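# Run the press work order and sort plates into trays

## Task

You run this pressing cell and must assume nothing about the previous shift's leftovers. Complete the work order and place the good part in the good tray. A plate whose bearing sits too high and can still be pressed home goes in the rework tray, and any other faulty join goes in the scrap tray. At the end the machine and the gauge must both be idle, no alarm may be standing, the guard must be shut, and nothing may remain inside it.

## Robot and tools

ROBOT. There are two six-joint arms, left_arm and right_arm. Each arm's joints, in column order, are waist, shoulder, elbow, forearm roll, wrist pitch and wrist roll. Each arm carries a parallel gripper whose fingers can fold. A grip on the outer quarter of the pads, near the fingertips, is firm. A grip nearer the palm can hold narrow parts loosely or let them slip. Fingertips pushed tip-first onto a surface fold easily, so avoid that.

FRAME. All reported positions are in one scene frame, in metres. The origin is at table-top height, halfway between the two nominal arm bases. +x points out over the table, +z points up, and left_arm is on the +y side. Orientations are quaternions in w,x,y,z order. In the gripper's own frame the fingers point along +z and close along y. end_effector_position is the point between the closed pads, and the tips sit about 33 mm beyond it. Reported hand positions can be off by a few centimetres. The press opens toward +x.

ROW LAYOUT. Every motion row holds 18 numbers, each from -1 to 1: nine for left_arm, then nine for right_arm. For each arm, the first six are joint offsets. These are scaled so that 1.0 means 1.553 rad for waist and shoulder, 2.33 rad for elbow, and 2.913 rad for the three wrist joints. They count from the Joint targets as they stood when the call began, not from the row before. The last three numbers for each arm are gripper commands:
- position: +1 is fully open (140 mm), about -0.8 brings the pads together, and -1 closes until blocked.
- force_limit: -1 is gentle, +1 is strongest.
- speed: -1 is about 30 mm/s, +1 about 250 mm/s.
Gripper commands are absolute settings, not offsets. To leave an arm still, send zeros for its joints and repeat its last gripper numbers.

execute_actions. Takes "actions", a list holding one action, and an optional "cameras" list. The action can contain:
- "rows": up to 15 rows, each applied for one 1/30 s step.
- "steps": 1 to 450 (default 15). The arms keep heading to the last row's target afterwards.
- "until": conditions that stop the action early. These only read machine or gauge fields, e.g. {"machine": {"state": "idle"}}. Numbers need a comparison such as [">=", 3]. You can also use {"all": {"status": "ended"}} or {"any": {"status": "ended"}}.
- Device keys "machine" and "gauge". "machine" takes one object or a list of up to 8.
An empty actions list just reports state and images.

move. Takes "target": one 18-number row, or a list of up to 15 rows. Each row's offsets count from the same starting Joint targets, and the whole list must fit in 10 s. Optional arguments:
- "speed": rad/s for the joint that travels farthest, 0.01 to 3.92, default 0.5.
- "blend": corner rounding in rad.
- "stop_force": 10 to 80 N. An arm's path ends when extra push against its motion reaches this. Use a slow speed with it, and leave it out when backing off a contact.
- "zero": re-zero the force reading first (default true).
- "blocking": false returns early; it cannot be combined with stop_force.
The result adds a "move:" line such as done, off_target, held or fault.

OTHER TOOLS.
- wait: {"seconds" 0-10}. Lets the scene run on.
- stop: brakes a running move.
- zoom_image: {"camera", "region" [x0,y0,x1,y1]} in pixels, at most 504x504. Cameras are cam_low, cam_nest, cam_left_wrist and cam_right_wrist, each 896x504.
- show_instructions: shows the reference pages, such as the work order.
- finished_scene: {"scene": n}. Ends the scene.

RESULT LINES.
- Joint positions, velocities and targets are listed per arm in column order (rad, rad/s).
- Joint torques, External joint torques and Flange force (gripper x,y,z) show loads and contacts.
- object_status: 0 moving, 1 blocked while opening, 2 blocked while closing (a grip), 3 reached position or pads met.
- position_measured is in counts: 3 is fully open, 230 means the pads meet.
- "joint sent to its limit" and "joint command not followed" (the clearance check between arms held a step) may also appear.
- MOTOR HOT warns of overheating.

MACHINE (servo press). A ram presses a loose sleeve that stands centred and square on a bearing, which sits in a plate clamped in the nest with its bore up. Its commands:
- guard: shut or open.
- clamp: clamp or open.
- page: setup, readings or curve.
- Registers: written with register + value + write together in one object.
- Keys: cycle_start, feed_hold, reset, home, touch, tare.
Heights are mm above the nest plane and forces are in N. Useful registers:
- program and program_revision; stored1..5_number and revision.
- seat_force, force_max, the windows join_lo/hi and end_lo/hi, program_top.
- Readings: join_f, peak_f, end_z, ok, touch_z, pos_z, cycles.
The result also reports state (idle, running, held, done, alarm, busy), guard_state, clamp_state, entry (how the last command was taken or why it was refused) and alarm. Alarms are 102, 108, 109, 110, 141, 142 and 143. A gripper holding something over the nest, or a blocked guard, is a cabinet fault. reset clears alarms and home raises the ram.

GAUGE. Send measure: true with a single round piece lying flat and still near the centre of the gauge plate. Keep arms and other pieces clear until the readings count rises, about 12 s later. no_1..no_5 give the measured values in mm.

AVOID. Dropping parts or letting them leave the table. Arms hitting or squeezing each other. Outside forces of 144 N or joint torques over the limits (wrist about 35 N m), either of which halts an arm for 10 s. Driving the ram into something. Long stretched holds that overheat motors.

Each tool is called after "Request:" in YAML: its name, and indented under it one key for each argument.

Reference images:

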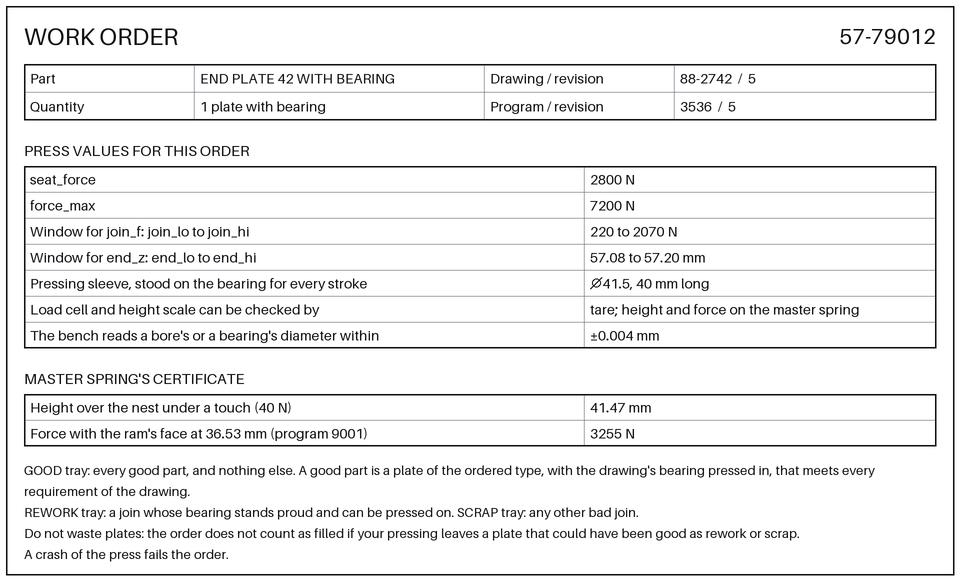

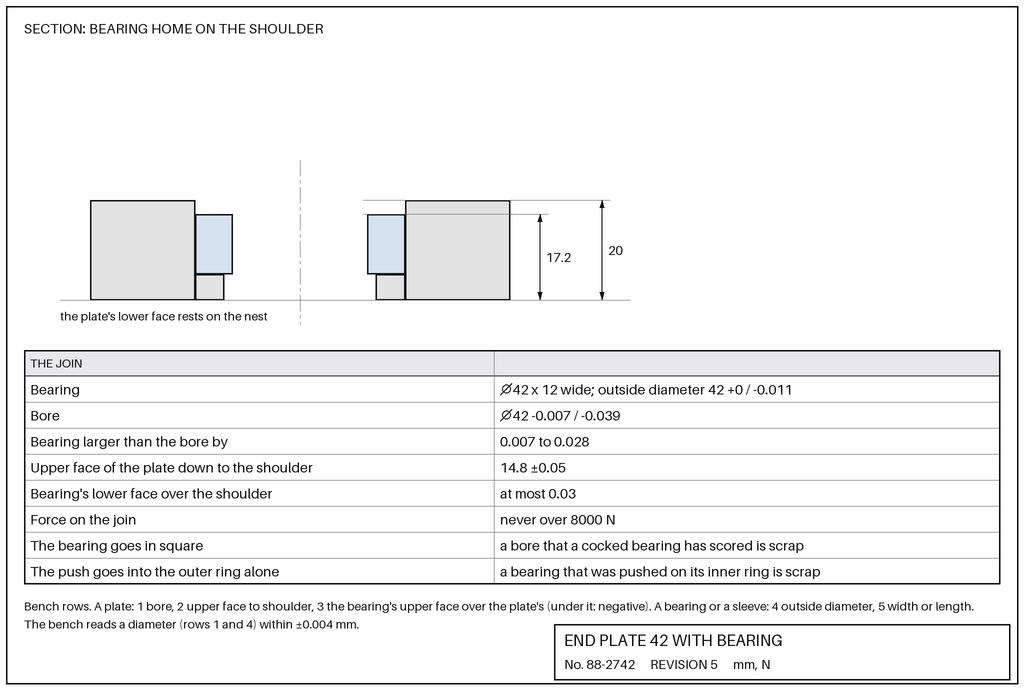

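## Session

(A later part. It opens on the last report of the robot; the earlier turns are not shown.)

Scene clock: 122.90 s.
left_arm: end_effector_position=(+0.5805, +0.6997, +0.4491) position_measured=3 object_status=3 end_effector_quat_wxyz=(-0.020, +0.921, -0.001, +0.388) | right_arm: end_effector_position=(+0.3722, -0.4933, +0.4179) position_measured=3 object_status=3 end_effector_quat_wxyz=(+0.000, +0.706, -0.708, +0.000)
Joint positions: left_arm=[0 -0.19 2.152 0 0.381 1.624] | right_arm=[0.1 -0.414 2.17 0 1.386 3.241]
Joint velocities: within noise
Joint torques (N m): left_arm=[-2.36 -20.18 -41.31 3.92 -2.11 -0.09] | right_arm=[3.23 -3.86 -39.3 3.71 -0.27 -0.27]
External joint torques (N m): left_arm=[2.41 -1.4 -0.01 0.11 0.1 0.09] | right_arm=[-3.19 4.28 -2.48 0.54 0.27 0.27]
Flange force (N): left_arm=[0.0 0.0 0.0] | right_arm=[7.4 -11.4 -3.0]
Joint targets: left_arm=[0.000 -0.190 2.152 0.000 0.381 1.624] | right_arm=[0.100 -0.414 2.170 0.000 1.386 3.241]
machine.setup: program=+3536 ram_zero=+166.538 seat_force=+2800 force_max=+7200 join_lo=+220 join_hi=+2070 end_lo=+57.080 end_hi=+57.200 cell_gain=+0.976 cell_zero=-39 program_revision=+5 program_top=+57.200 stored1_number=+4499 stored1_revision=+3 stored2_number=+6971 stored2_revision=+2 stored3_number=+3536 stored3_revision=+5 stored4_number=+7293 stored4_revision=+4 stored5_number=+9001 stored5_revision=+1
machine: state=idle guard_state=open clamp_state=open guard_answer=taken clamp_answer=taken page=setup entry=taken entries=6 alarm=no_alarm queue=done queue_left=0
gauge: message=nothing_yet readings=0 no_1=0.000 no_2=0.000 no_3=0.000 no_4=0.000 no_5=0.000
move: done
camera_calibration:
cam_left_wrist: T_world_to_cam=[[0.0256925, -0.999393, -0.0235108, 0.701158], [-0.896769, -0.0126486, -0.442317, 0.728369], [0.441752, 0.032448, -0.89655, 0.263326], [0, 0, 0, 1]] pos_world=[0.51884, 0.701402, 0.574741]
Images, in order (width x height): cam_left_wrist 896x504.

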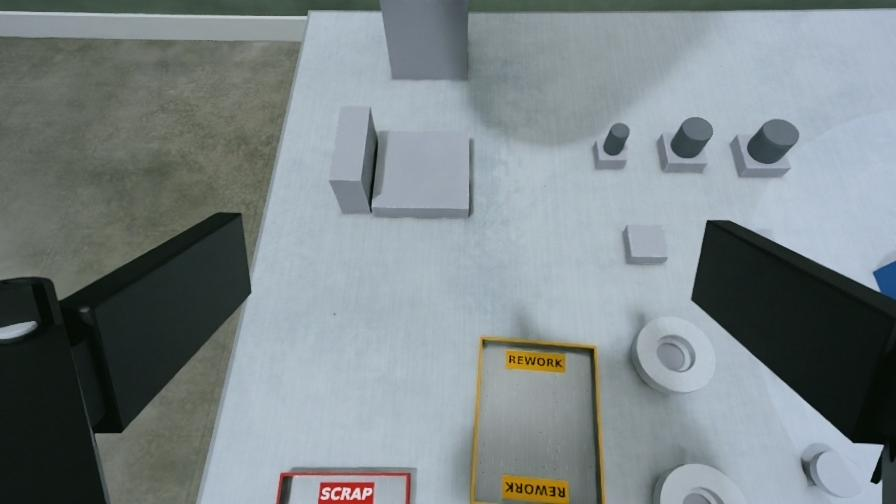

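Request:
move:
  target: [0,0,0,0,-0.233,0,1,1,1,0,0,0,0,0,0,1,1,1]
  speed: 0.6
  cameras: ["cam_left_wrist"]

Scene clock: 126.37 s.
left_arm: end_effector_position=(+0.6732, +0.7044, +0.6500) position_measured=3 object_status=3 end_effector_quat_wxyz=(-0.035, +0.739, -0.001, +0.672) | right_arm: end_effector_position=(+0.3722, -0.4933, +0.4179) position_measured=3 object_status=3 end_effector_quat_wxyz=(+0.000, +0.706, -0.708, +0.000)
Joint positions: left_arm=[0 -0.19 2.152 0 -0.297 1.624] | right_arm=[0.1 -0.414 2.17 0 1.386 3.241]
Joint velocities: within noise
Joint torques (N m): left_arm=[-2.61 -20.98 -41.95 3.91 -2.79 -0.07] | right_arm=[3.38 -3.51 -39.49 3.74 -0.26 -0.33]
External joint torques (N m): left_arm=[2.64 -0.99 -0.01 0.11 0.06 0.06] | right_arm=[-3.43 3.92 -2.09 0.5 0.27 0.33]
Flange force (N): left_arm=[0.0 0.0 0.0] | right_arm=[8.2 -10.4 -2.5]
Joint targets: left_arm=[0.000 -0.190 2.152 0.000 -0.298 1.624] | right_arm=[0.100 -0.414 2.170 0.000 1.386 3.241]
machine.setup: program=+3536 ram_zero=+166.538 seat_force=+2800 force_max=+7200 join_lo=+220 join_hi=+2070 end_lo=+57.080 end_hi=+57.200 cell_gain=+0.976 cell_zero=-39 program_revision=+5 program_top=+57.200 stored1_number=+4499 stored1_revision=+3 stored2_number=+6971 stored2_revision=+2 stored3_number=+3536 stored3_revision=+5 stored4_number=+7293 stored4_revision=+4 stored5_number=+9001 stored5_revision=+1
machine: state=idle guard_state=open clamp_state=open guard_answer=taken clamp_answer=taken page=setup entry=taken entries=6 alarm=no_alarm queue=done queue_left=0
gauge: message=nothing_yet readings=0 no_1=0.000 no_2=0.000 no_3=0.000 no_4=0.000 no_5=0.000
move: done
camera_calibration:
cam_left_wrist: T_world_to_cam=[[0.0461467, -0.998356, -0.0340061, 0.700614], [-0.421112, 0.0114272, -0.906937, 0.865288], [0.905834, 0.0561725, -0.419892, -0.236717], [0, 0, 0, 1]] pos_world=[0.546478, 0.702871, 0.709191]
Images, in order (width x height): cam_left_wrist 896x504.

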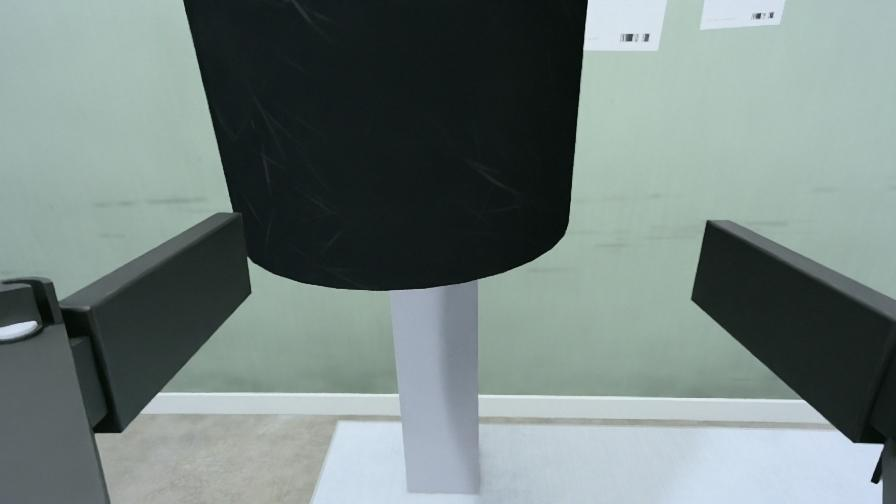

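Request:
move:
  target: [-0.3302,0.1818,-0.0724,0,0.4682,-0.7151,1,1,1,0,0,0,0,0,0,1,1,1]
  speed: 0.8
  cameras: ["cam_left_wrist"]

Request:
zoom_image:
  camera: "cam_left_wrist"
  region: [200, 0, 700, 300]

Scene clock: 169.83 s.
left_arm: end_effector_position=(+0.4495, +0.4199, +0.2999) position_measured=3 object_status=3 end_effector_quat_wxyz=(+0.000, +0.708, +0.706, +0.000) | right_arm: end_effector_position=(+0.3722, -0.4933, +0.4179) position_measured=3 object_status=3 end_effector_quat_wxyz=(+0.000, +0.706, -0.708, +0.000)
Joint positions: left_arm=[-0.513 0.093 1.983 0 1.066 -0.459] | right_arm=[0.1 -0.414 2.17 0 1.386 3.241]
Joint velocities: within noise
Joint torques (N m): left_arm=[-2.13 -45.46 -36.9 3.78 -0.13 -0.13] | right_arm=[3.29 -3.6 -39.13 3.77 -0.28 -0.27]
External joint torques (N m): left_arm=[2.22 -1.49 -0.21 0.06 0.15 0.13] | right_arm=[-3.35 4.19 -2.57 0.47 0.28 0.27]
Flange force (N): left_arm=[4.6 0.1 -1.8] | right_arm=[8.0 -11.3 -3.2]
Joint targets: left_arm=[-0.513 0.093 1.983 0.000 1.066 -0.459] | right_arm=[0.100 -0.414 2.170 0.000 1.386 3.241]
machine.setup: program=+3536 ram_zero=+166.538 seat_force=+2800 force_max=+7200 join_lo=+220 join_hi=+2070 end_lo=+57.080 end_hi=+57.200 cell_gain=+0.976 cell_zero=-39 program_revision=+5 program_top=+57.200 stored1_number=+4499 stored1_revision=+3 stored2_number=+6971 stored2_revision=+2 stored3_number=+3536 stored3_revision=+5 stored4_number=+7293 stored4_revision=+4 stored5_number=+9001 stored5_revision=+1
machine: state=idle guard_state=open clamp_state=open guard_answer=taken clamp_answer=taken page=setup entry=taken entries=6 alarm=no_alarm queue=done queue_left=0
gauge: message=nothing_yet readings=0 no_1=0.000 no_2=0.000 no_3=0.000 no_4=0.000 no_5=0.000
move: done
camera_calibration:
cam_left_wrist: T_world_to_cam=[[0.999881, 0.0154194, 0.000969807, -0.449972], [0.0142141, -0.942691, 0.333365, 0.289822], [0.00605451, -0.333311, -0.942798, 0.559818], [0, 0, 0, 1]] pos_world=[0.442409, 0.466745, 0.431615]
Images, in order (width x height): cam_left_wrist 896x504.

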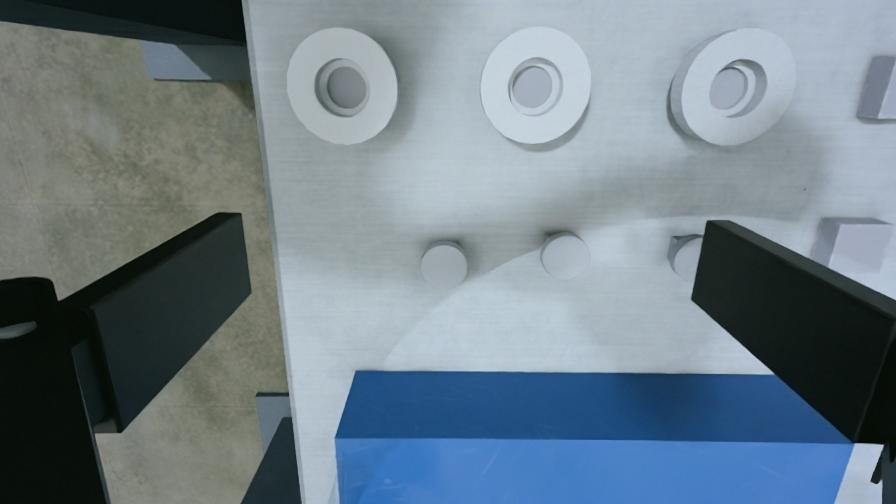

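Scaled by 1.008.

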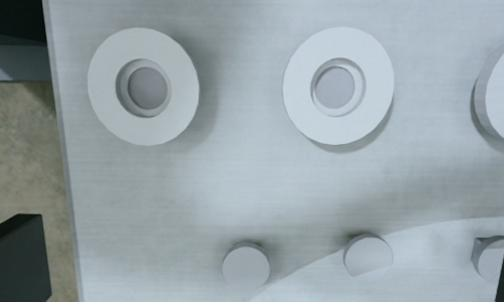

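Request:
zoom_image:
  camera: "cam_low"
  region: [690, 240, 870, 340]

Request:
zoom_image:
  camera: "cam_low"
  region: [470, 190, 700, 310]

Request:
zoom_image:
  camera: "cam_nest"
  region: [290, 120, 530, 400]

This scene's latest camera images include none from cam_low. They are from: cam_left_wrist. cam_low's image comes with the result of a call that names it in "cameras".

This scene's latest camera images include none from cam_low. They are from: cam_left_wrist. cam_low's image comes with the result of a call that names it in "cameras".

This scene's latest camera images include none from cam_nest. They are from: cam_left_wrist. cam_nest's image comes with the result of a call that names it in "cameras".

Request:
wait:
  seconds: 0

Request:
zoom_image:
  camera: "cam_low"
  region: [690, 240, 870, 340]

Request:
zoom_image:
  camera: "cam_low"
  region: [470, 190, 700, 310]

Request:
zoom_image:
  camera: "cam_nest"
  region: [290, 120, 530, 400]

Scene clock: 200.10 s.
left_arm: end_effector_position=(+0.4495, +0.4199, +0.2998) position_measured=3 object_status=3 end_effector_quat_wxyz=(+0.000, +0.708, +0.706, +0.000) | right_arm: end_effector_position=(+0.3722, -0.4933, +0.4179) position_measured=3 object_status=3 end_effector_quat_wxyz=(+0.000, +0.706, -0.708, +0.000)
Joint positions: left_arm=[-0.513 0.093 1.983 0 1.066 -0.459] | right_arm=[0.1 -0.414 2.17 0 1.386 3.241]
Joint velocities: within noise
Joint torques (N m): left_arm=[-2.3 -45.6 -37.04 3.75 -0.02 -0.19] | right_arm=[2.89 -3.49 -39.33 3.73 -0.24 -0.25]
External joint torques (N m): left_arm=[2.4 -1.07 -0.04 0.1 0.04 0.19] | right_arm=[-2.81 3.95 -2.48 0.52 0.24 0.25]
Flange force (N): left_arm=[4.9 0.7 -1.0] | right_arm=[6.4 -10.7 -3.1]
Joint targets: left_arm=[-0.513 0.093 1.983 0.000 1.066 -0.459] | right_arm=[0.100 -0.414 2.170 0.000 1.386 3.241]
Tool commands: left_gripper/position=+1.0 left_gripper/force_limit=+1.0 left_gripper/speed=+1.0 right_gripper/position=+1.0 right_gripper/force_limit=+1.0 right_gripper/speed=+1.0
machine.setup: program=+3536 ram_zero=+166.538 seat_force=+2800 force_max=+7200 join_lo=+220 join_hi=+2070 end_lo=+57.080 end_hi=+57.200 cell_gain=+0.976 cell_zero=-39 program_revision=+5 program_top=+57.200 stored1_number=+4499 stored1_revision=+3 stored2_number=+6971 stored2_revision=+2 stored3_number=+3536 stored3_revision=+5 stored4_number=+7293 stored4_revision=+4 stored5_number=+9001 stored5_revision=+1
machine: state=idle guard_state=open clamp_state=open guard_answer=taken clamp_answer=taken page=setup entry=taken entries=6 alarm=no_alarm queue=done queue_left=0
gauge: message=nothing_yet readings=0 no_1=0.000 no_2=0.000 no_3=0.000 no_4=0.000 no_5=0.000
camera_calibration:
cam_left_wrist: T_world_to_cam=[[0.999881, 0.015386, 0.000875553, -0.449914], [0.0142141, -0.942691, 0.333363, 0.289762], [0.00595451, -0.333311, -0.942798, 0.559735], [0, 0, 0, 1]] pos_world=[0.442409, 0.466644, 0.431515]
cam_right_wrist: T_world_to_cam=[[-0.999959, 0.00179365, -0.00891631, 0.385903], [-0.0013951, 0.938508, 0.345255, 0.319195], [0.0089873, 0.345253, -0.938467, 0.70618], [0, 0, 0, 1]] pos_world=[0.379986, -0.54407, 0.555963]

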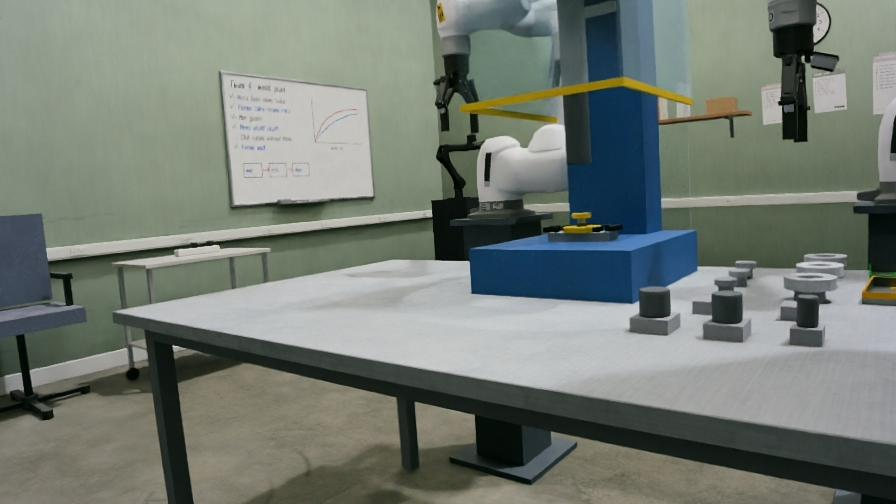

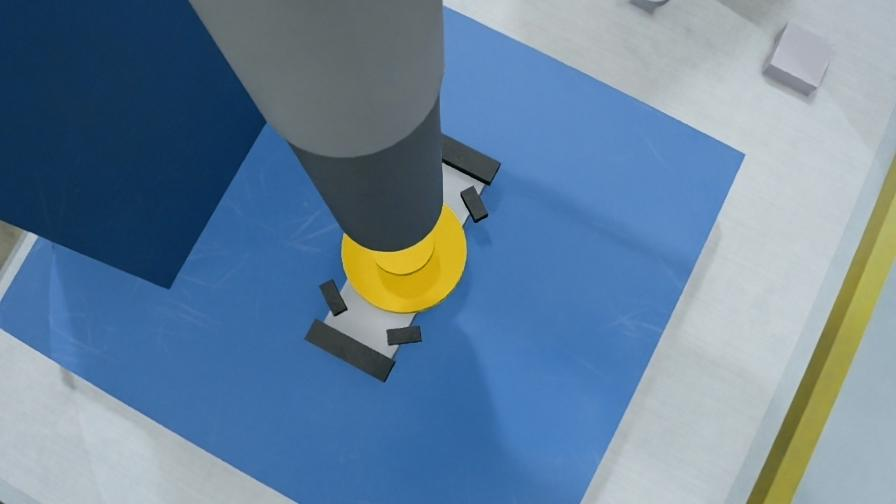

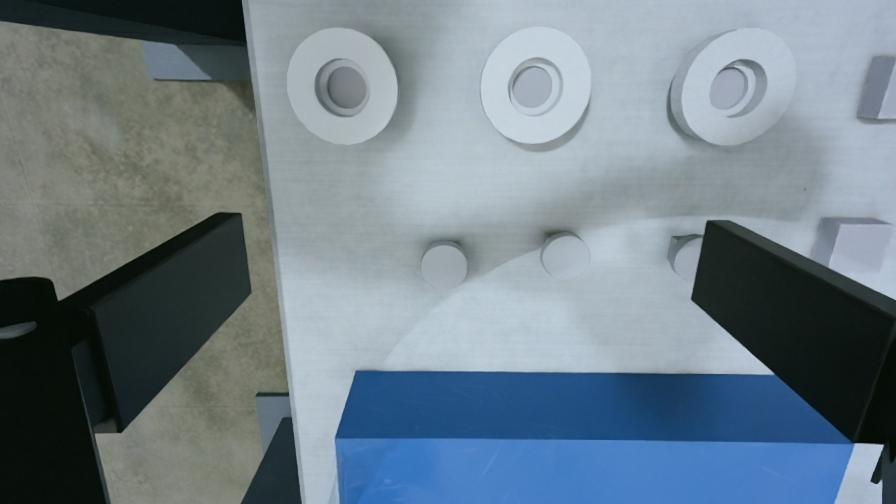

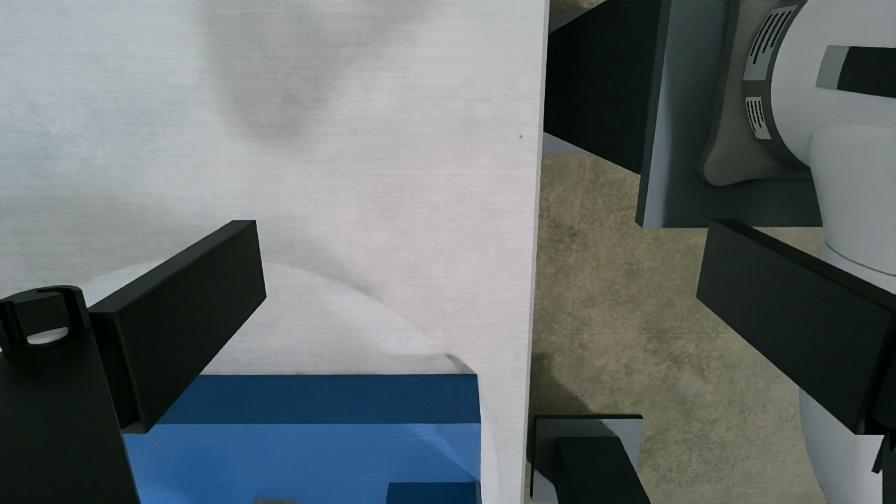

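Scaled by 2.800.

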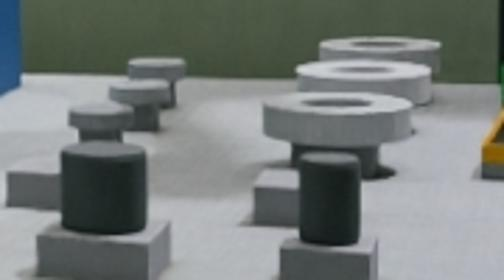

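Scaled by 2.191.

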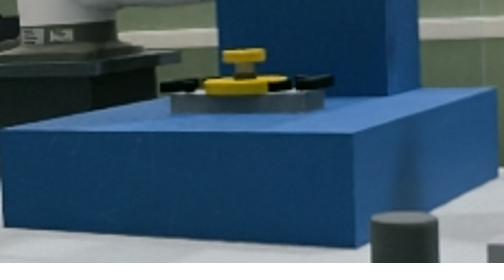

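Scaled by 1.800.

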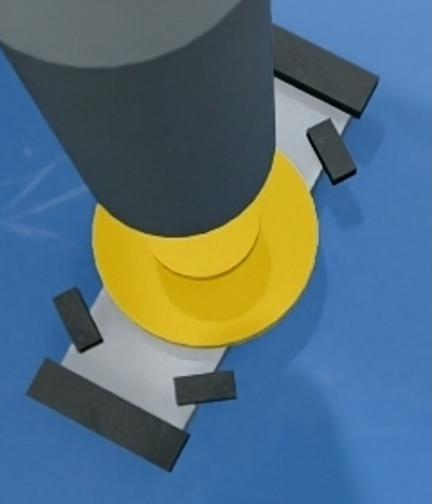

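Request:
move:
  target: [-0.105,0.0683,0.066,0,-0.1493,0.4833,1,0,-0.5,0,0,0,0,0,0,1,1,1]
  speed: 0.8
  cameras: ["cam_left_wrist"]

Scene clock: 210.17 s.
left_arm: end_effector_position=(+0.4383, +0.3192, +0.1787) position_measured=3 object_status=3 end_effector_quat_wxyz=(+0.051, +0.996, -0.002, +0.071) | right_arm: end_effector_position=(+0.3722, -0.4933, +0.4179) position_measured=3 object_status=3 end_effector_quat_wxyz=(+0.000, +0.706, -0.708, +0.000)
Joint positions: left_arm=[-0.676 0.199 2.137 0 0.631 0.949] | right_arm=[0.1 -0.414 2.17 0 1.386 3.241]
Joint velocities: within noise
Joint torques (N m): left_arm=[-2.77 -50.53 -30.87 3.08 -0.6 -0.35] | right_arm=[3.09 -3.52 -39.34 3.73 -0.24 -0.27]
External joint torques (N m): left_arm=[3.04 -1.79 -0.3 0.09 0.08 0.36] | right_arm=[-3.15 4.05 -2.33 0.51 0.24 0.27]
Flange force (N): left_arm=[2.6 -6.0 -3.1] | right_arm=[7.4 -10.8 -2.8]
Joint targets: left_arm=[-0.676 0.199 2.137 0.000 0.631 0.949] | right_arm=[0.100 -0.414 2.170 0.000 1.386 3.241]
machine.setup: program=+3536 ram_zero=+166.538 seat_force=+2800 force_max=+7200 join_lo=+220 join_hi=+2070 end_lo=+57.080 end_hi=+57.200 cell_gain=+0.976 cell_zero=-39 program_revision=+5 program_top=+57.200 stored1_number=+4499 stored1_revision=+3 stored2_number=+6971 stored2_revision=+2 stored3_number=+3536 stored3_revision=+5 stored4_number=+7293 stored4_revision=+4 stored5_number=+9001 stored5_revision=+1
machine: state=idle guard_state=open clamp_state=open guard_answer=taken clamp_answer=taken page=setup entry=taken entries=6 alarm=no_alarm queue=done queue_left=0
gauge: message=nothing_yet readings=0 no_1=0.000 no_2=0.000 no_3=0.000 no_4=0.000 no_5=0.000
move: done
camera_calibration:
cam_left_wrist: T_world_to_cam=[[0.00790449, -0.994393, 0.105448, 0.30133], [-0.980322, 0.0130947, 0.196971, 0.390524], [-0.197247, -0.10493, -0.974722, 0.433862], [0, 0, 0, 1]] pos_world=[0.466035, 0.340052, 0.314198]
Images, in order (width x height): cam_left_wrist 896x504.

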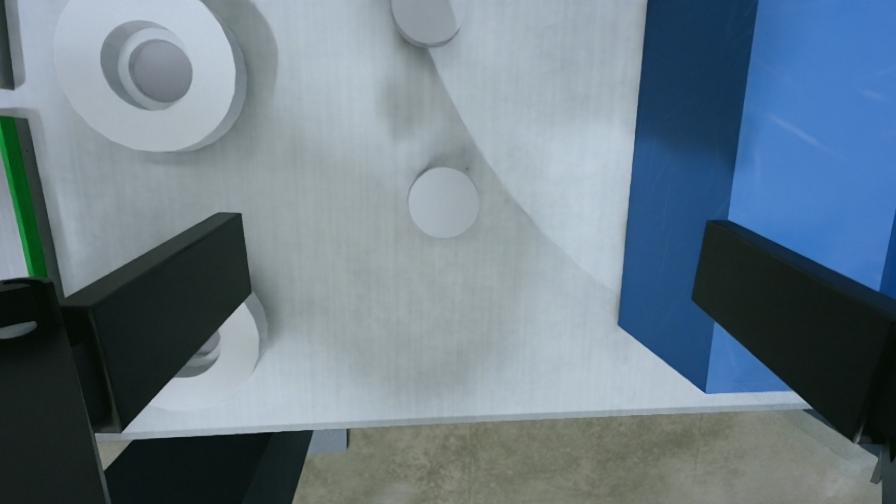

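Request:
move:
  target:
    - [-0.0055,0,0,0,0,0.2135,1,0,-0.5,0,0,0,0,0,0,1,1,1]
    - [-0.0055,0.1169,0.0297,0,-0.0861,0.2135,1,0,-0.5,0,0,0,0,0,0,1,1,1]
  speed: [0.6,0.15]
  cameras: ["cam_left_wrist","cam_low"]

Request:
zoom_image:
  camera: "cam_low"
  region: [690, 180, 870, 340]

Scene clock: 221.07 s.
left_arm: end_effector_position=(+0.4348, +0.3155, +0.0586) position_measured=3 object_status=3 end_effector_quat_wxyz=(+0.027, +0.947, -0.310, +0.083) | right_arm: end_effector_position=(+0.3722, -0.4933, +0.4179) position_measured=3 object_status=3 end_effector_quat_wxyz=(+0.000, +0.706, -0.708, +0.000)
Joint positions: left_arm=[-0.685 0.381 2.206 0 0.381 1.571] | right_arm=[0.1 -0.414 2.17 0 1.386 3.241]
Joint velocities: within noise
Joint torques (N m): left_arm=[-1.54 -60.16 -22.69 2.18 -0.68 -0.13] | right_arm=[3.22 -3.49 -39.5 3.72 -0.32 -0.28]
External joint torques (N m): left_arm=[1.76 -1.75 -0.14 0.11 0.16 0.13] | right_arm=[-3.19 3.93 -2.32 0.53 0.32 0.28]
Flange force (N): left_arm=[-0.9 -3.5 -3.6] | right_arm=[7.6 -10.5 -3.0]
Joint targets: left_arm=[-0.685 0.381 2.206 0.000 0.381 1.571] | right_arm=[0.100 -0.414 2.170 0.000 1.386 3.241]
machine.setup: program=+3536 ram_zero=+166.538 seat_force=+2800 force_max=+7200 join_lo=+220 join_hi=+2070 end_lo=+57.080 end_hi=+57.200 cell_gain=+0.976 cell_zero=-39 program_revision=+5 program_top=+57.200 stored1_number=+4499 stored1_revision=+3 stored2_number=+6971 stored2_revision=+2 stored3_number=+3536 stored3_revision=+5 stored4_number=+7293 stored4_revision=+4 stored5_number=+9001 stored5_revision=+1
machine: state=idle guard_state=open clamp_state=open guard_answer=taken clamp_answer=taken page=setup entry=taken entries=6 alarm=no_alarm queue=done queue_left=0
gauge: message=nothing_yet readings=0 no_1=0.000 no_2=0.000 no_3=0.000 no_4=0.000 no_5=0.000
move: done
camera_calibration:
cam_left_wrist: T_world_to_cam=[[-0.577349, -0.816483, 0.00486807, 0.514673], [-0.804912, 0.570148, 0.164466, 0.16077], [-0.137059, 0.0910362, -0.986371, 0.228432], [0, 0, 0, 1]] pos_world=[0.45786, 0.307764, 0.196372]
Images, in order (width x height): cam_low 896x504, cam_left_wrist 896x504.

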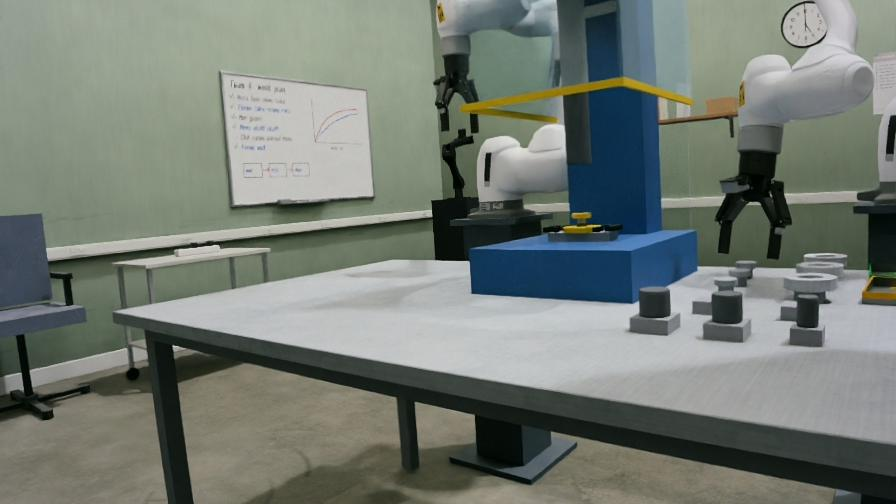

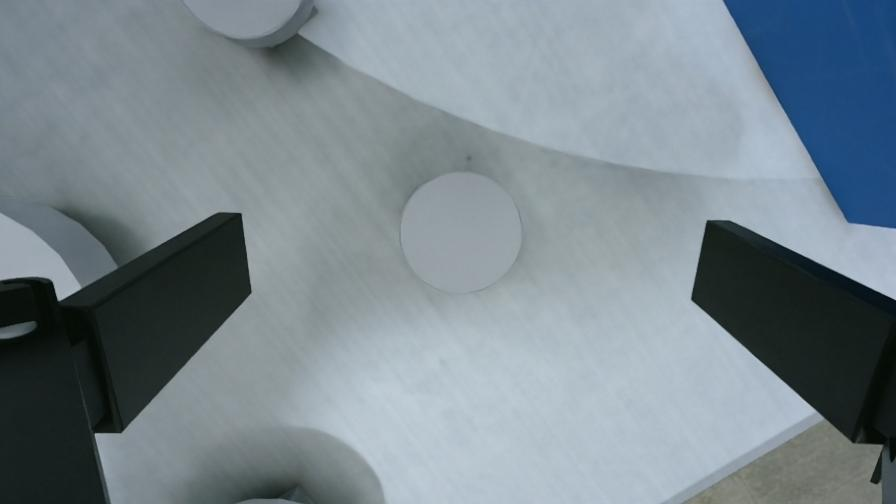

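Scaled by 2.800.

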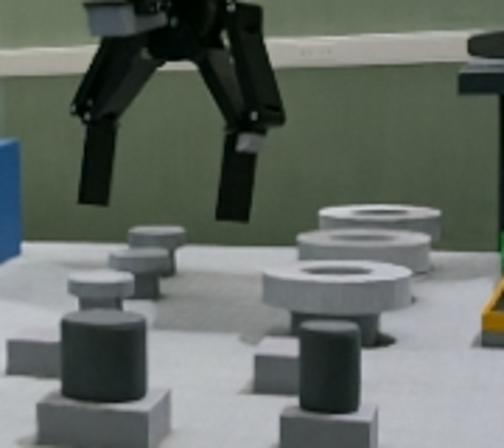

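Request:
move:
  target:
    - [0.0023,0.0019,0.0005,0,-0.0014,0,1,0,-1,0,0,0,0,0,0,1,1,1]
    - [0.0023,0.0019,0.0005,0,-0.0014,0,-1,0,-1,0,0,0,0,0,0,1,1,1]
  speed: 0.1
  cameras: ["cam_left_wrist"]

Scene clock: 229.53 s.
left_arm: end_effector_position=(+0.4357, +0.3174, +0.0567) position_measured=170 object_status=0 end_effector_quat_wxyz=(+0.027, +0.947, -0.309, +0.083) | right_arm: end_effector_position=(+0.3722, -0.4933, +0.4179) position_measured=3 object_status=3 end_effector_quat_wxyz=(+0.000, +0.706, -0.708, +0.000)
Joint positions: left_arm=[-0.681 0.384 2.207 0 0.376 1.571] | right_arm=[0.1 -0.414 2.17 0 1.386 3.241]
Joint velocities: within noise
Joint torques (N m): left_arm=[-3.04 -46.07 -18.92 2.06 -1.51 -0.08] | right_arm=[3.53 -3.16 -39.34 3.67 -0.28 -0.27]
External joint torques (N m): left_arm=[3.24 -16.02 -3.75 0.21 0.97 0.08] | right_arm=[-3.59 3.57 -2.2 0.54 0.29 0.28]
Flange force (N): left_arm=[-3.5 -5.6 -31.8] | right_arm=[9.1 -9.9 -2.9]
Joint targets: left_arm=[-0.681 0.384 2.207 0.000 0.377 1.571] | right_arm=[0.100 -0.414 2.170 0.000 1.386 3.241]
machine.setup: program=+3536 ram_zero=+166.538 seat_force=+2800 force_max=+7200 join_lo=+220 join_hi=+2070 end_lo=+57.080 end_hi=+57.200 cell_gain=+0.976 cell_zero=-39 program_revision=+5 program_top=+57.200 stored1_number=+4499 stored1_revision=+3 stored2_number=+6971 stored2_revision=+2 stored3_number=+3536 stored3_revision=+5 stored4_number=+7293 stored4_revision=+4 stored5_number=+9001 stored5_revision=+1
machine: state=idle guard_state=open clamp_state=open guard_answer=taken clamp_answer=taken page=setup entry=taken entries=6 alarm=no_alarm queue=done queue_left=0
gauge: message=nothing_yet readings=0 no_1=0.000 no_2=0.000 no_3=0.000 no_4=0.000 no_5=0.000
move: done
camera_calibration:
cam_left_wrist: T_world_to_cam=[[-0.574433, -0.818537, 0.00484167, 0.516122], [-0.806927, 0.567259, 0.164577, 0.162469], [-0.137459, 0.0906314, -0.986352, 0.226805], [0, 0, 0, 1]] pos_world=[0.458755, 0.309747, 0.194472]
Images, in order (width x height): cam_left_wrist 896x504.

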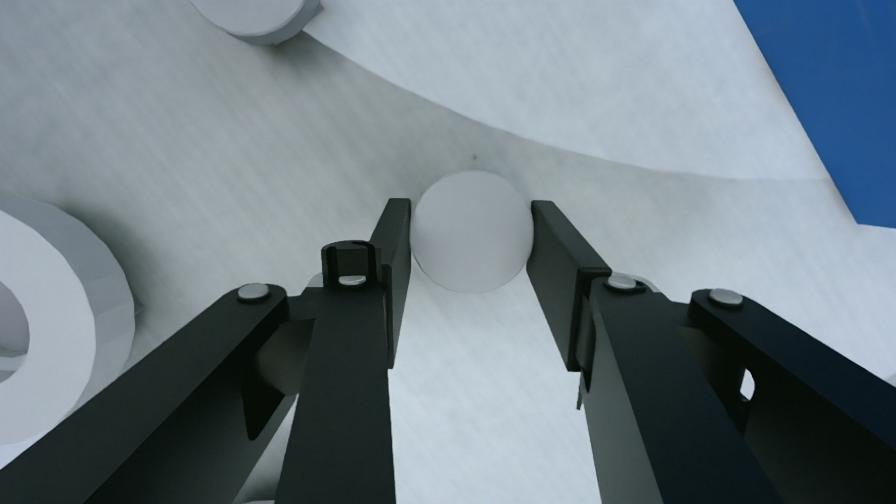

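Request:
wait:
  seconds: 1
  cameras: ["cam_low","cam_left_wrist"]

Request:
zoom_image:
  camera: "cam_low"
  region: [700, 220, 820, 300]

Scene clock: 232.57 s.
left_arm: end_effector_position=(+0.4357, +0.3174, +0.0567) position_measured=170 object_status=2 end_effector_quat_wxyz=(+0.027, +0.947, -0.309, +0.083) | right_arm: end_effector_position=(+0.3722, -0.4933, +0.4179) position_measured=3 object_status=3 end_effector_quat_wxyz=(+0.000, +0.706, -0.708, +0.000)
Joint positions: left_arm=[-0.681 0.384 2.207 0 0.376 1.571] | right_arm=[0.1 -0.414 2.17 0 1.386 3.241]
Joint velocities: within noise
Joint torques (N m): left_arm=[-2.89 -46.4 -19.07 2.14 -1.39 -0.12] | right_arm=[3.79 -3.47 -39.23 3.74 -0.3 -0.29]
External joint torques (N m): left_arm=[3.11 -15.74 -3.71 0.15 0.85 0.11] | right_arm=[-3.87 3.88 -2.4 0.48 0.3 0.29]
Flange force (N): left_arm=[-3.5 -5.5 -31.0] | right_arm=[9.8 -10.7 -3.1]
Joint targets: left_arm=[-0.681 0.384 2.207 0.000 0.377 1.571] | right_arm=[0.100 -0.414 2.170 0.000 1.386 3.241]
Tool commands: left_gripper/position=-1.0 left_gripper/force_limit=+0.0 left_gripper/speed=-1.0 right_gripper/position=+1.0 right_gripper/force_limit=+1.0 right_gripper/speed=+1.0
machine.setup: program=+3536 ram_zero=+166.538 seat_force=+2800 force_max=+7200 join_lo=+220 join_hi=+2070 end_lo=+57.080 end_hi=+57.200 cell_gain=+0.976 cell_zero=-39 program_revision=+5 program_top=+57.200 stored1_number=+4499 stored1_revision=+3 stored2_number=+6971 stored2_revision=+2 stored3_number=+3536 stored3_revision=+5 stored4_number=+7293 stored4_revision=+4 stored5_number=+9001 stored5_revision=+1
machine: state=idle guard_state=open clamp_state=open guard_answer=taken clamp_answer=taken page=setup entry=taken entries=6 alarm=no_alarm queue=done queue_left=0
gauge: message=nothing_yet readings=0 no_1=0.000 no_2=0.000 no_3=0.000 no_4=0.000 no_5=0.000
wait: 1.00 s; at rest from the start
camera_calibration:
cam_left_wrist: T_world_to_cam=[[-0.574442, -0.818532, 0.00478508, 0.516135], [-0.806938, 0.567267, 0.164497, 0.162488], [-0.13736, 0.0906327, -0.986366, 0.226762], [0, 0, 0, 1]] pos_world=[0.458755, 0.309747, 0.194472]
Images, in order (width x height): cam_low 896x504, cam_left_wrist 896x504.

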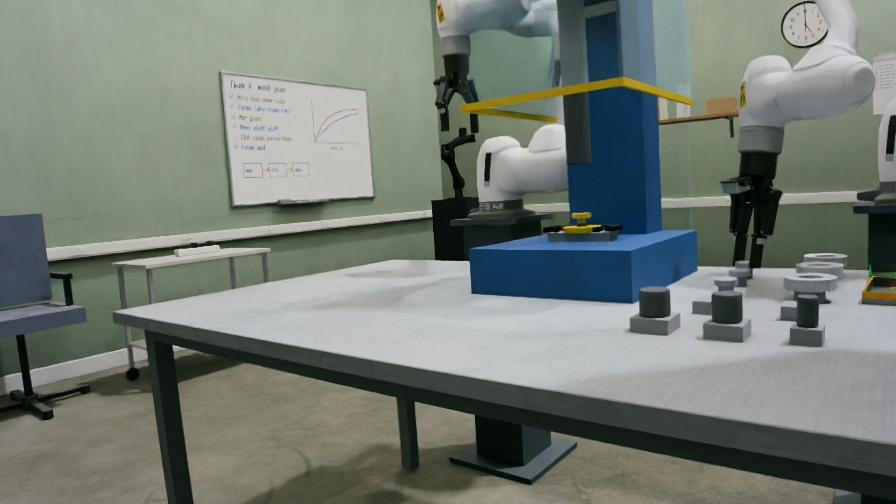

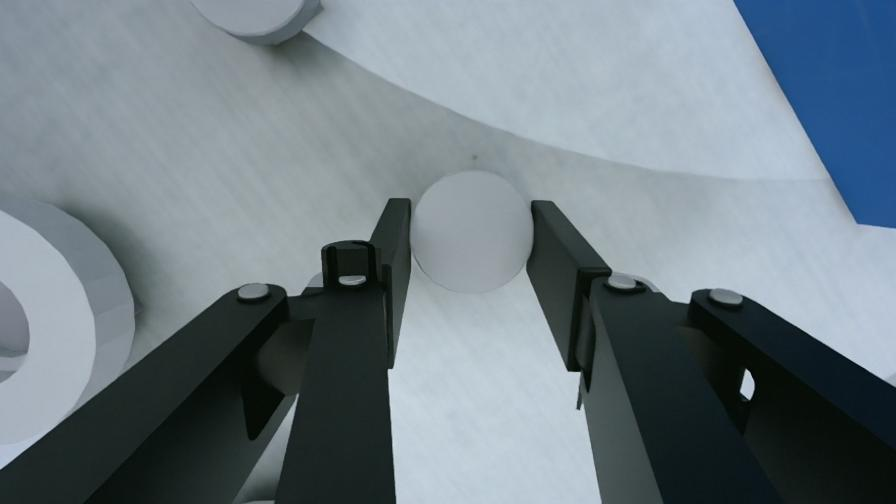

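Scaled by 4.200.

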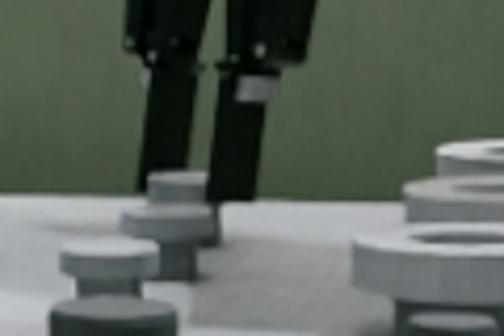

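Request:
move:
  target:
    - [0,-0.0661,-0.0126,0,0.045,0,-1,0,-1,0,0,0,0,0,0,1,1,1]
    - [0.4639,0.0317,-0.1159,0,0.0755,0,-1,0,-1,0,0,0,0,0,0,1,1,1]
    - [0.4639,0.2373,-0.3524,0,0.155,0,-1,0,-1,0,0,0,0,0,0,1,1,1]
  speed: [0.2,0.5,0.4]
  cameras: ["cam_left_wrist"]

Scene clock: 243.23 s.
left_arm: end_effector_position=(+0.8911, +0.7532, +0.1104) position_measured=170 object_status=2 end_effector_quat_wxyz=(-0.004, +0.995, +0.045, +0.088) | right_arm: end_effector_position=(+0.3722, -0.4933, +0.4179) position_measured=3 object_status=3 end_effector_quat_wxyz=(+0.000, +0.706, -0.708, +0.000)
Joint positions: left_arm=[0.04 0.752 1.386 0 0.828 1.571] | right_arm=[0.1 -0.414 2.17 0 1.386 3.241]
Joint velocities: within noise
Joint torques (N m): left_arm=[-2.18 -107.1 -36.49 3.51 -0.75 -0.08] | right_arm=[3.61 -3.61 -39.42 3.74 -0.33 -0.29]
External joint torques (N m): left_arm=[2.27 -1.32 -0.01 0.19 0.21 0.08] | right_arm=[-3.61 4.11 -2.32 0.5 0.33 0.29]
Flange force (N): left_arm=[-1.3 -2.5 -1.7] | right_arm=[8.9 -11.0 -3.0]
Joint targets: left_arm=[0.040 0.752 1.386 0.000 0.828 1.571] | right_arm=[0.100 -0.414 2.170 0.000 1.386 3.241]
machine.setup: program=+3536 ram_zero=+166.538 seat_force=+2800 force_max=+7200 join_lo=+220 join_hi=+2070 end_lo=+57.080 end_hi=+57.200 cell_gain=+0.976 cell_zero=-39 program_revision=+5 program_top=+57.200 stored1_number=+4499 stored1_revision=+3 stored2_number=+6971 stored2_revision=+2 stored3_number=+3536 stored3_revision=+5 stored4_number=+7293 stored4_revision=+4 stored5_number=+9001 stored5_revision=+1
machine: state=idle guard_state=open clamp_state=open guard_answer=taken clamp_answer=taken page=setup entry=taken entries=6 alarm=no_alarm queue=done queue_left=0
gauge: message=nothing_yet readings=0 no_1=0.000 no_2=0.000 no_3=0.000 no_4=0.000 no_5=0.000
move: done
camera_calibration:
cam_left_wrist: T_world_to_cam=[[0.108457, -0.994088, 0.00501338, 0.657752], [-0.980824, -0.106186, 0.163427, 0.936168], [-0.161928, -0.0226421, -0.986543, 0.410078], [0, 0, 0, 1]] pos_world=[0.913282, 0.762556, 0.248267]
Images, in order (width x height): cam_left_wrist 896x504.

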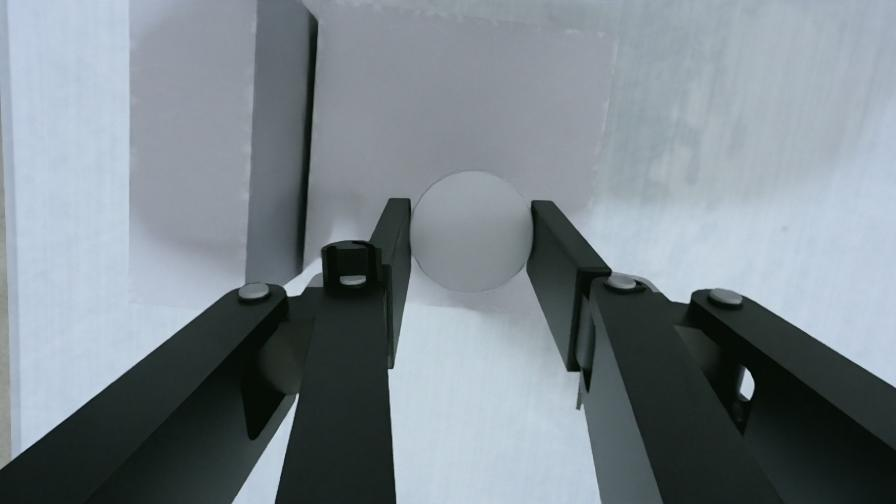

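Request:
move:
  target: [0,0.0178,0.0048,0,-0.0133,0,-1,0,-1,0,0,0,0,0,0,1,1,1]
  speed: 0.06
  cameras: []

Request:
move:
  target: [0,0.0129,0.0035,0,-0.0096,0,-1,0,-1,0,0,0,0,0,0,1,1,1]
  speed: 0.01
  stop_force: 10
  cameras: ["cam_left_wrist"]

Scene clock: 248.43 s.
left_arm: end_effector_position=(+0.8913, +0.7532, +0.0804) position_measured=170 object_status=2 end_effector_quat_wxyz=(-0.004, +0.995, +0.045, +0.087) | right_arm: end_effector_position=(+0.3722, -0.4933, +0.4179) position_measured=3 object_status=3 end_effector_quat_wxyz=(+0.000, +0.706, -0.708, +0.000)
Joint positions: left_arm=[0.04 0.78 1.397 0 0.789 1.571] | right_arm=[0.1 -0.414 2.17 0 1.386 3.241]
Joint velocities: within noise
Joint torques (N m): left_arm=[-2.26 -108.09 -35.62 3.49 -0.61 -0.18] | right_arm=[3.13 -3.4 -39.35 3.72 -0.26 -0.3]
External joint torques (N m): left_arm=[2.32 -0.79 0.25 0.09 0.07 0.18] | right_arm=[-3.18 4.32 -2.33 0.52 0.26 0.3]
Flange force (N): left_arm=[-1.5 -2.7 -1.0] | right_arm=[7.3 -11.3 -2.7]
Joint targets: left_arm=[0.040 0.780 1.397 0.000 0.789 1.571] | right_arm=[0.100 -0.414 2.170 0.000 1.386 3.241]
machine.setup: program=+3536 ram_zero=+166.538 seat_force=+2800 force_max=+7200 join_lo=+220 join_hi=+2070 end_lo=+57.080 end_hi=+57.200 cell_gain=+0.976 cell_zero=-39 program_revision=+5 program_top=+57.200 stored1_number=+4499 stored1_revision=+3 stored2_number=+6971 stored2_revision=+2 stored3_number=+3536 stored3_revision=+5 stored4_number=+7293 stored4_revision=+4 stored5_number=+9001 stored5_revision=+1
machine: state=idle guard_state=open clamp_state=open guard_answer=taken clamp_answer=taken page=setup entry=taken entries=6 alarm=no_alarm queue=done queue_left=0
gauge: message=nothing_yet readings=0 no_1=0.000 no_2=0.000 no_3=0.000 no_4=0.000 no_5=0.000
move: done
No camera images: "cameras" was empty.

Scene clock: 251.50 s.
left_arm: end_effector_position=(+0.8910, +0.7531, +0.0611) position_measured=170 object_status=2 end_effector_quat_wxyz=(-0.004, +0.995, +0.045, +0.087) | right_arm: end_effector_position=(+0.3722, -0.4933, +0.4179) position_measured=3 object_status=3 end_effector_quat_wxyz=(+0.000, +0.706, -0.708, +0.000)
Joint positions: left_arm=[0.04 0.798 1.404 0 0.764 1.571] | right_arm=[0.1 -0.414 2.17 0 1.386 3.241]
Joint velocities: within noise
Joint torques (N m): left_arm=[-1.42 -92.86 -29.48 3.27 -1.56 -0.09] | right_arm=[3.3 -3.63 -39.37 3.75 -0.35 -0.31]
External joint torques (N m): left_arm=[1.92 -16.94 -5.31 0.26 1.03 0.09] | right_arm=[-3.32 4.07 -2.42 0.51 0.35 0.31]
Flange force (N): left_arm=[-3.7 -1.9 -20.2] | right_arm=[7.8 -10.9 -3.2]
Joint targets: left_arm=[0.040 0.798 1.404 0.000 0.764 1.571] | right_arm=[0.100 -0.414 2.170 0.000 1.386 3.241]
machine.setup: program=+3536 ram_zero=+166.538 seat_force=+2800 force_max=+7200 join_lo=+220 join_hi=+2070 end_lo=+57.080 end_hi=+57.200 cell_gain=+0.976 cell_zero=-39 program_revision=+5 program_top=+57.200 stored1_number=+4499 stored1_revision=+3 stored2_number=+6971 stored2_revision=+2 stored3_number=+3536 stored3_revision=+5 stored4_number=+7293 stored4_revision=+4 stored5_number=+9001 stored5_revision=+1
machine: state=idle guard_state=open clamp_state=open guard_answer=taken clamp_answer=taken page=setup entry=taken entries=6 alarm=no_alarm queue=done queue_left=0
gauge: message=nothing_yet readings=0 no_1=0.000 no_2=0.000 no_3=0.000 no_4=0.000 no_5=0.000
move: contact (left_arm)
camera_calibration:
cam_left_wrist: T_world_to_cam=[[0.108453, -0.994089, 0.00498111, 0.65801], [-0.980776, -0.10618, 0.163717, 0.944119], [-0.16222, -0.022641, -0.986495, 0.361699], [0, 0, 0, 1]] pos_world=[0.913281, 0.762557, 0.198969]
Images, in order (width x height): cam_left_wrist 896x504.

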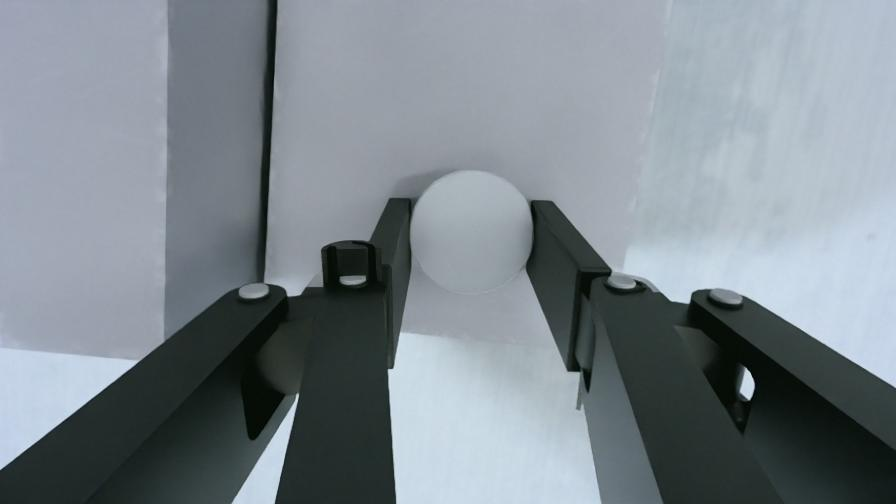

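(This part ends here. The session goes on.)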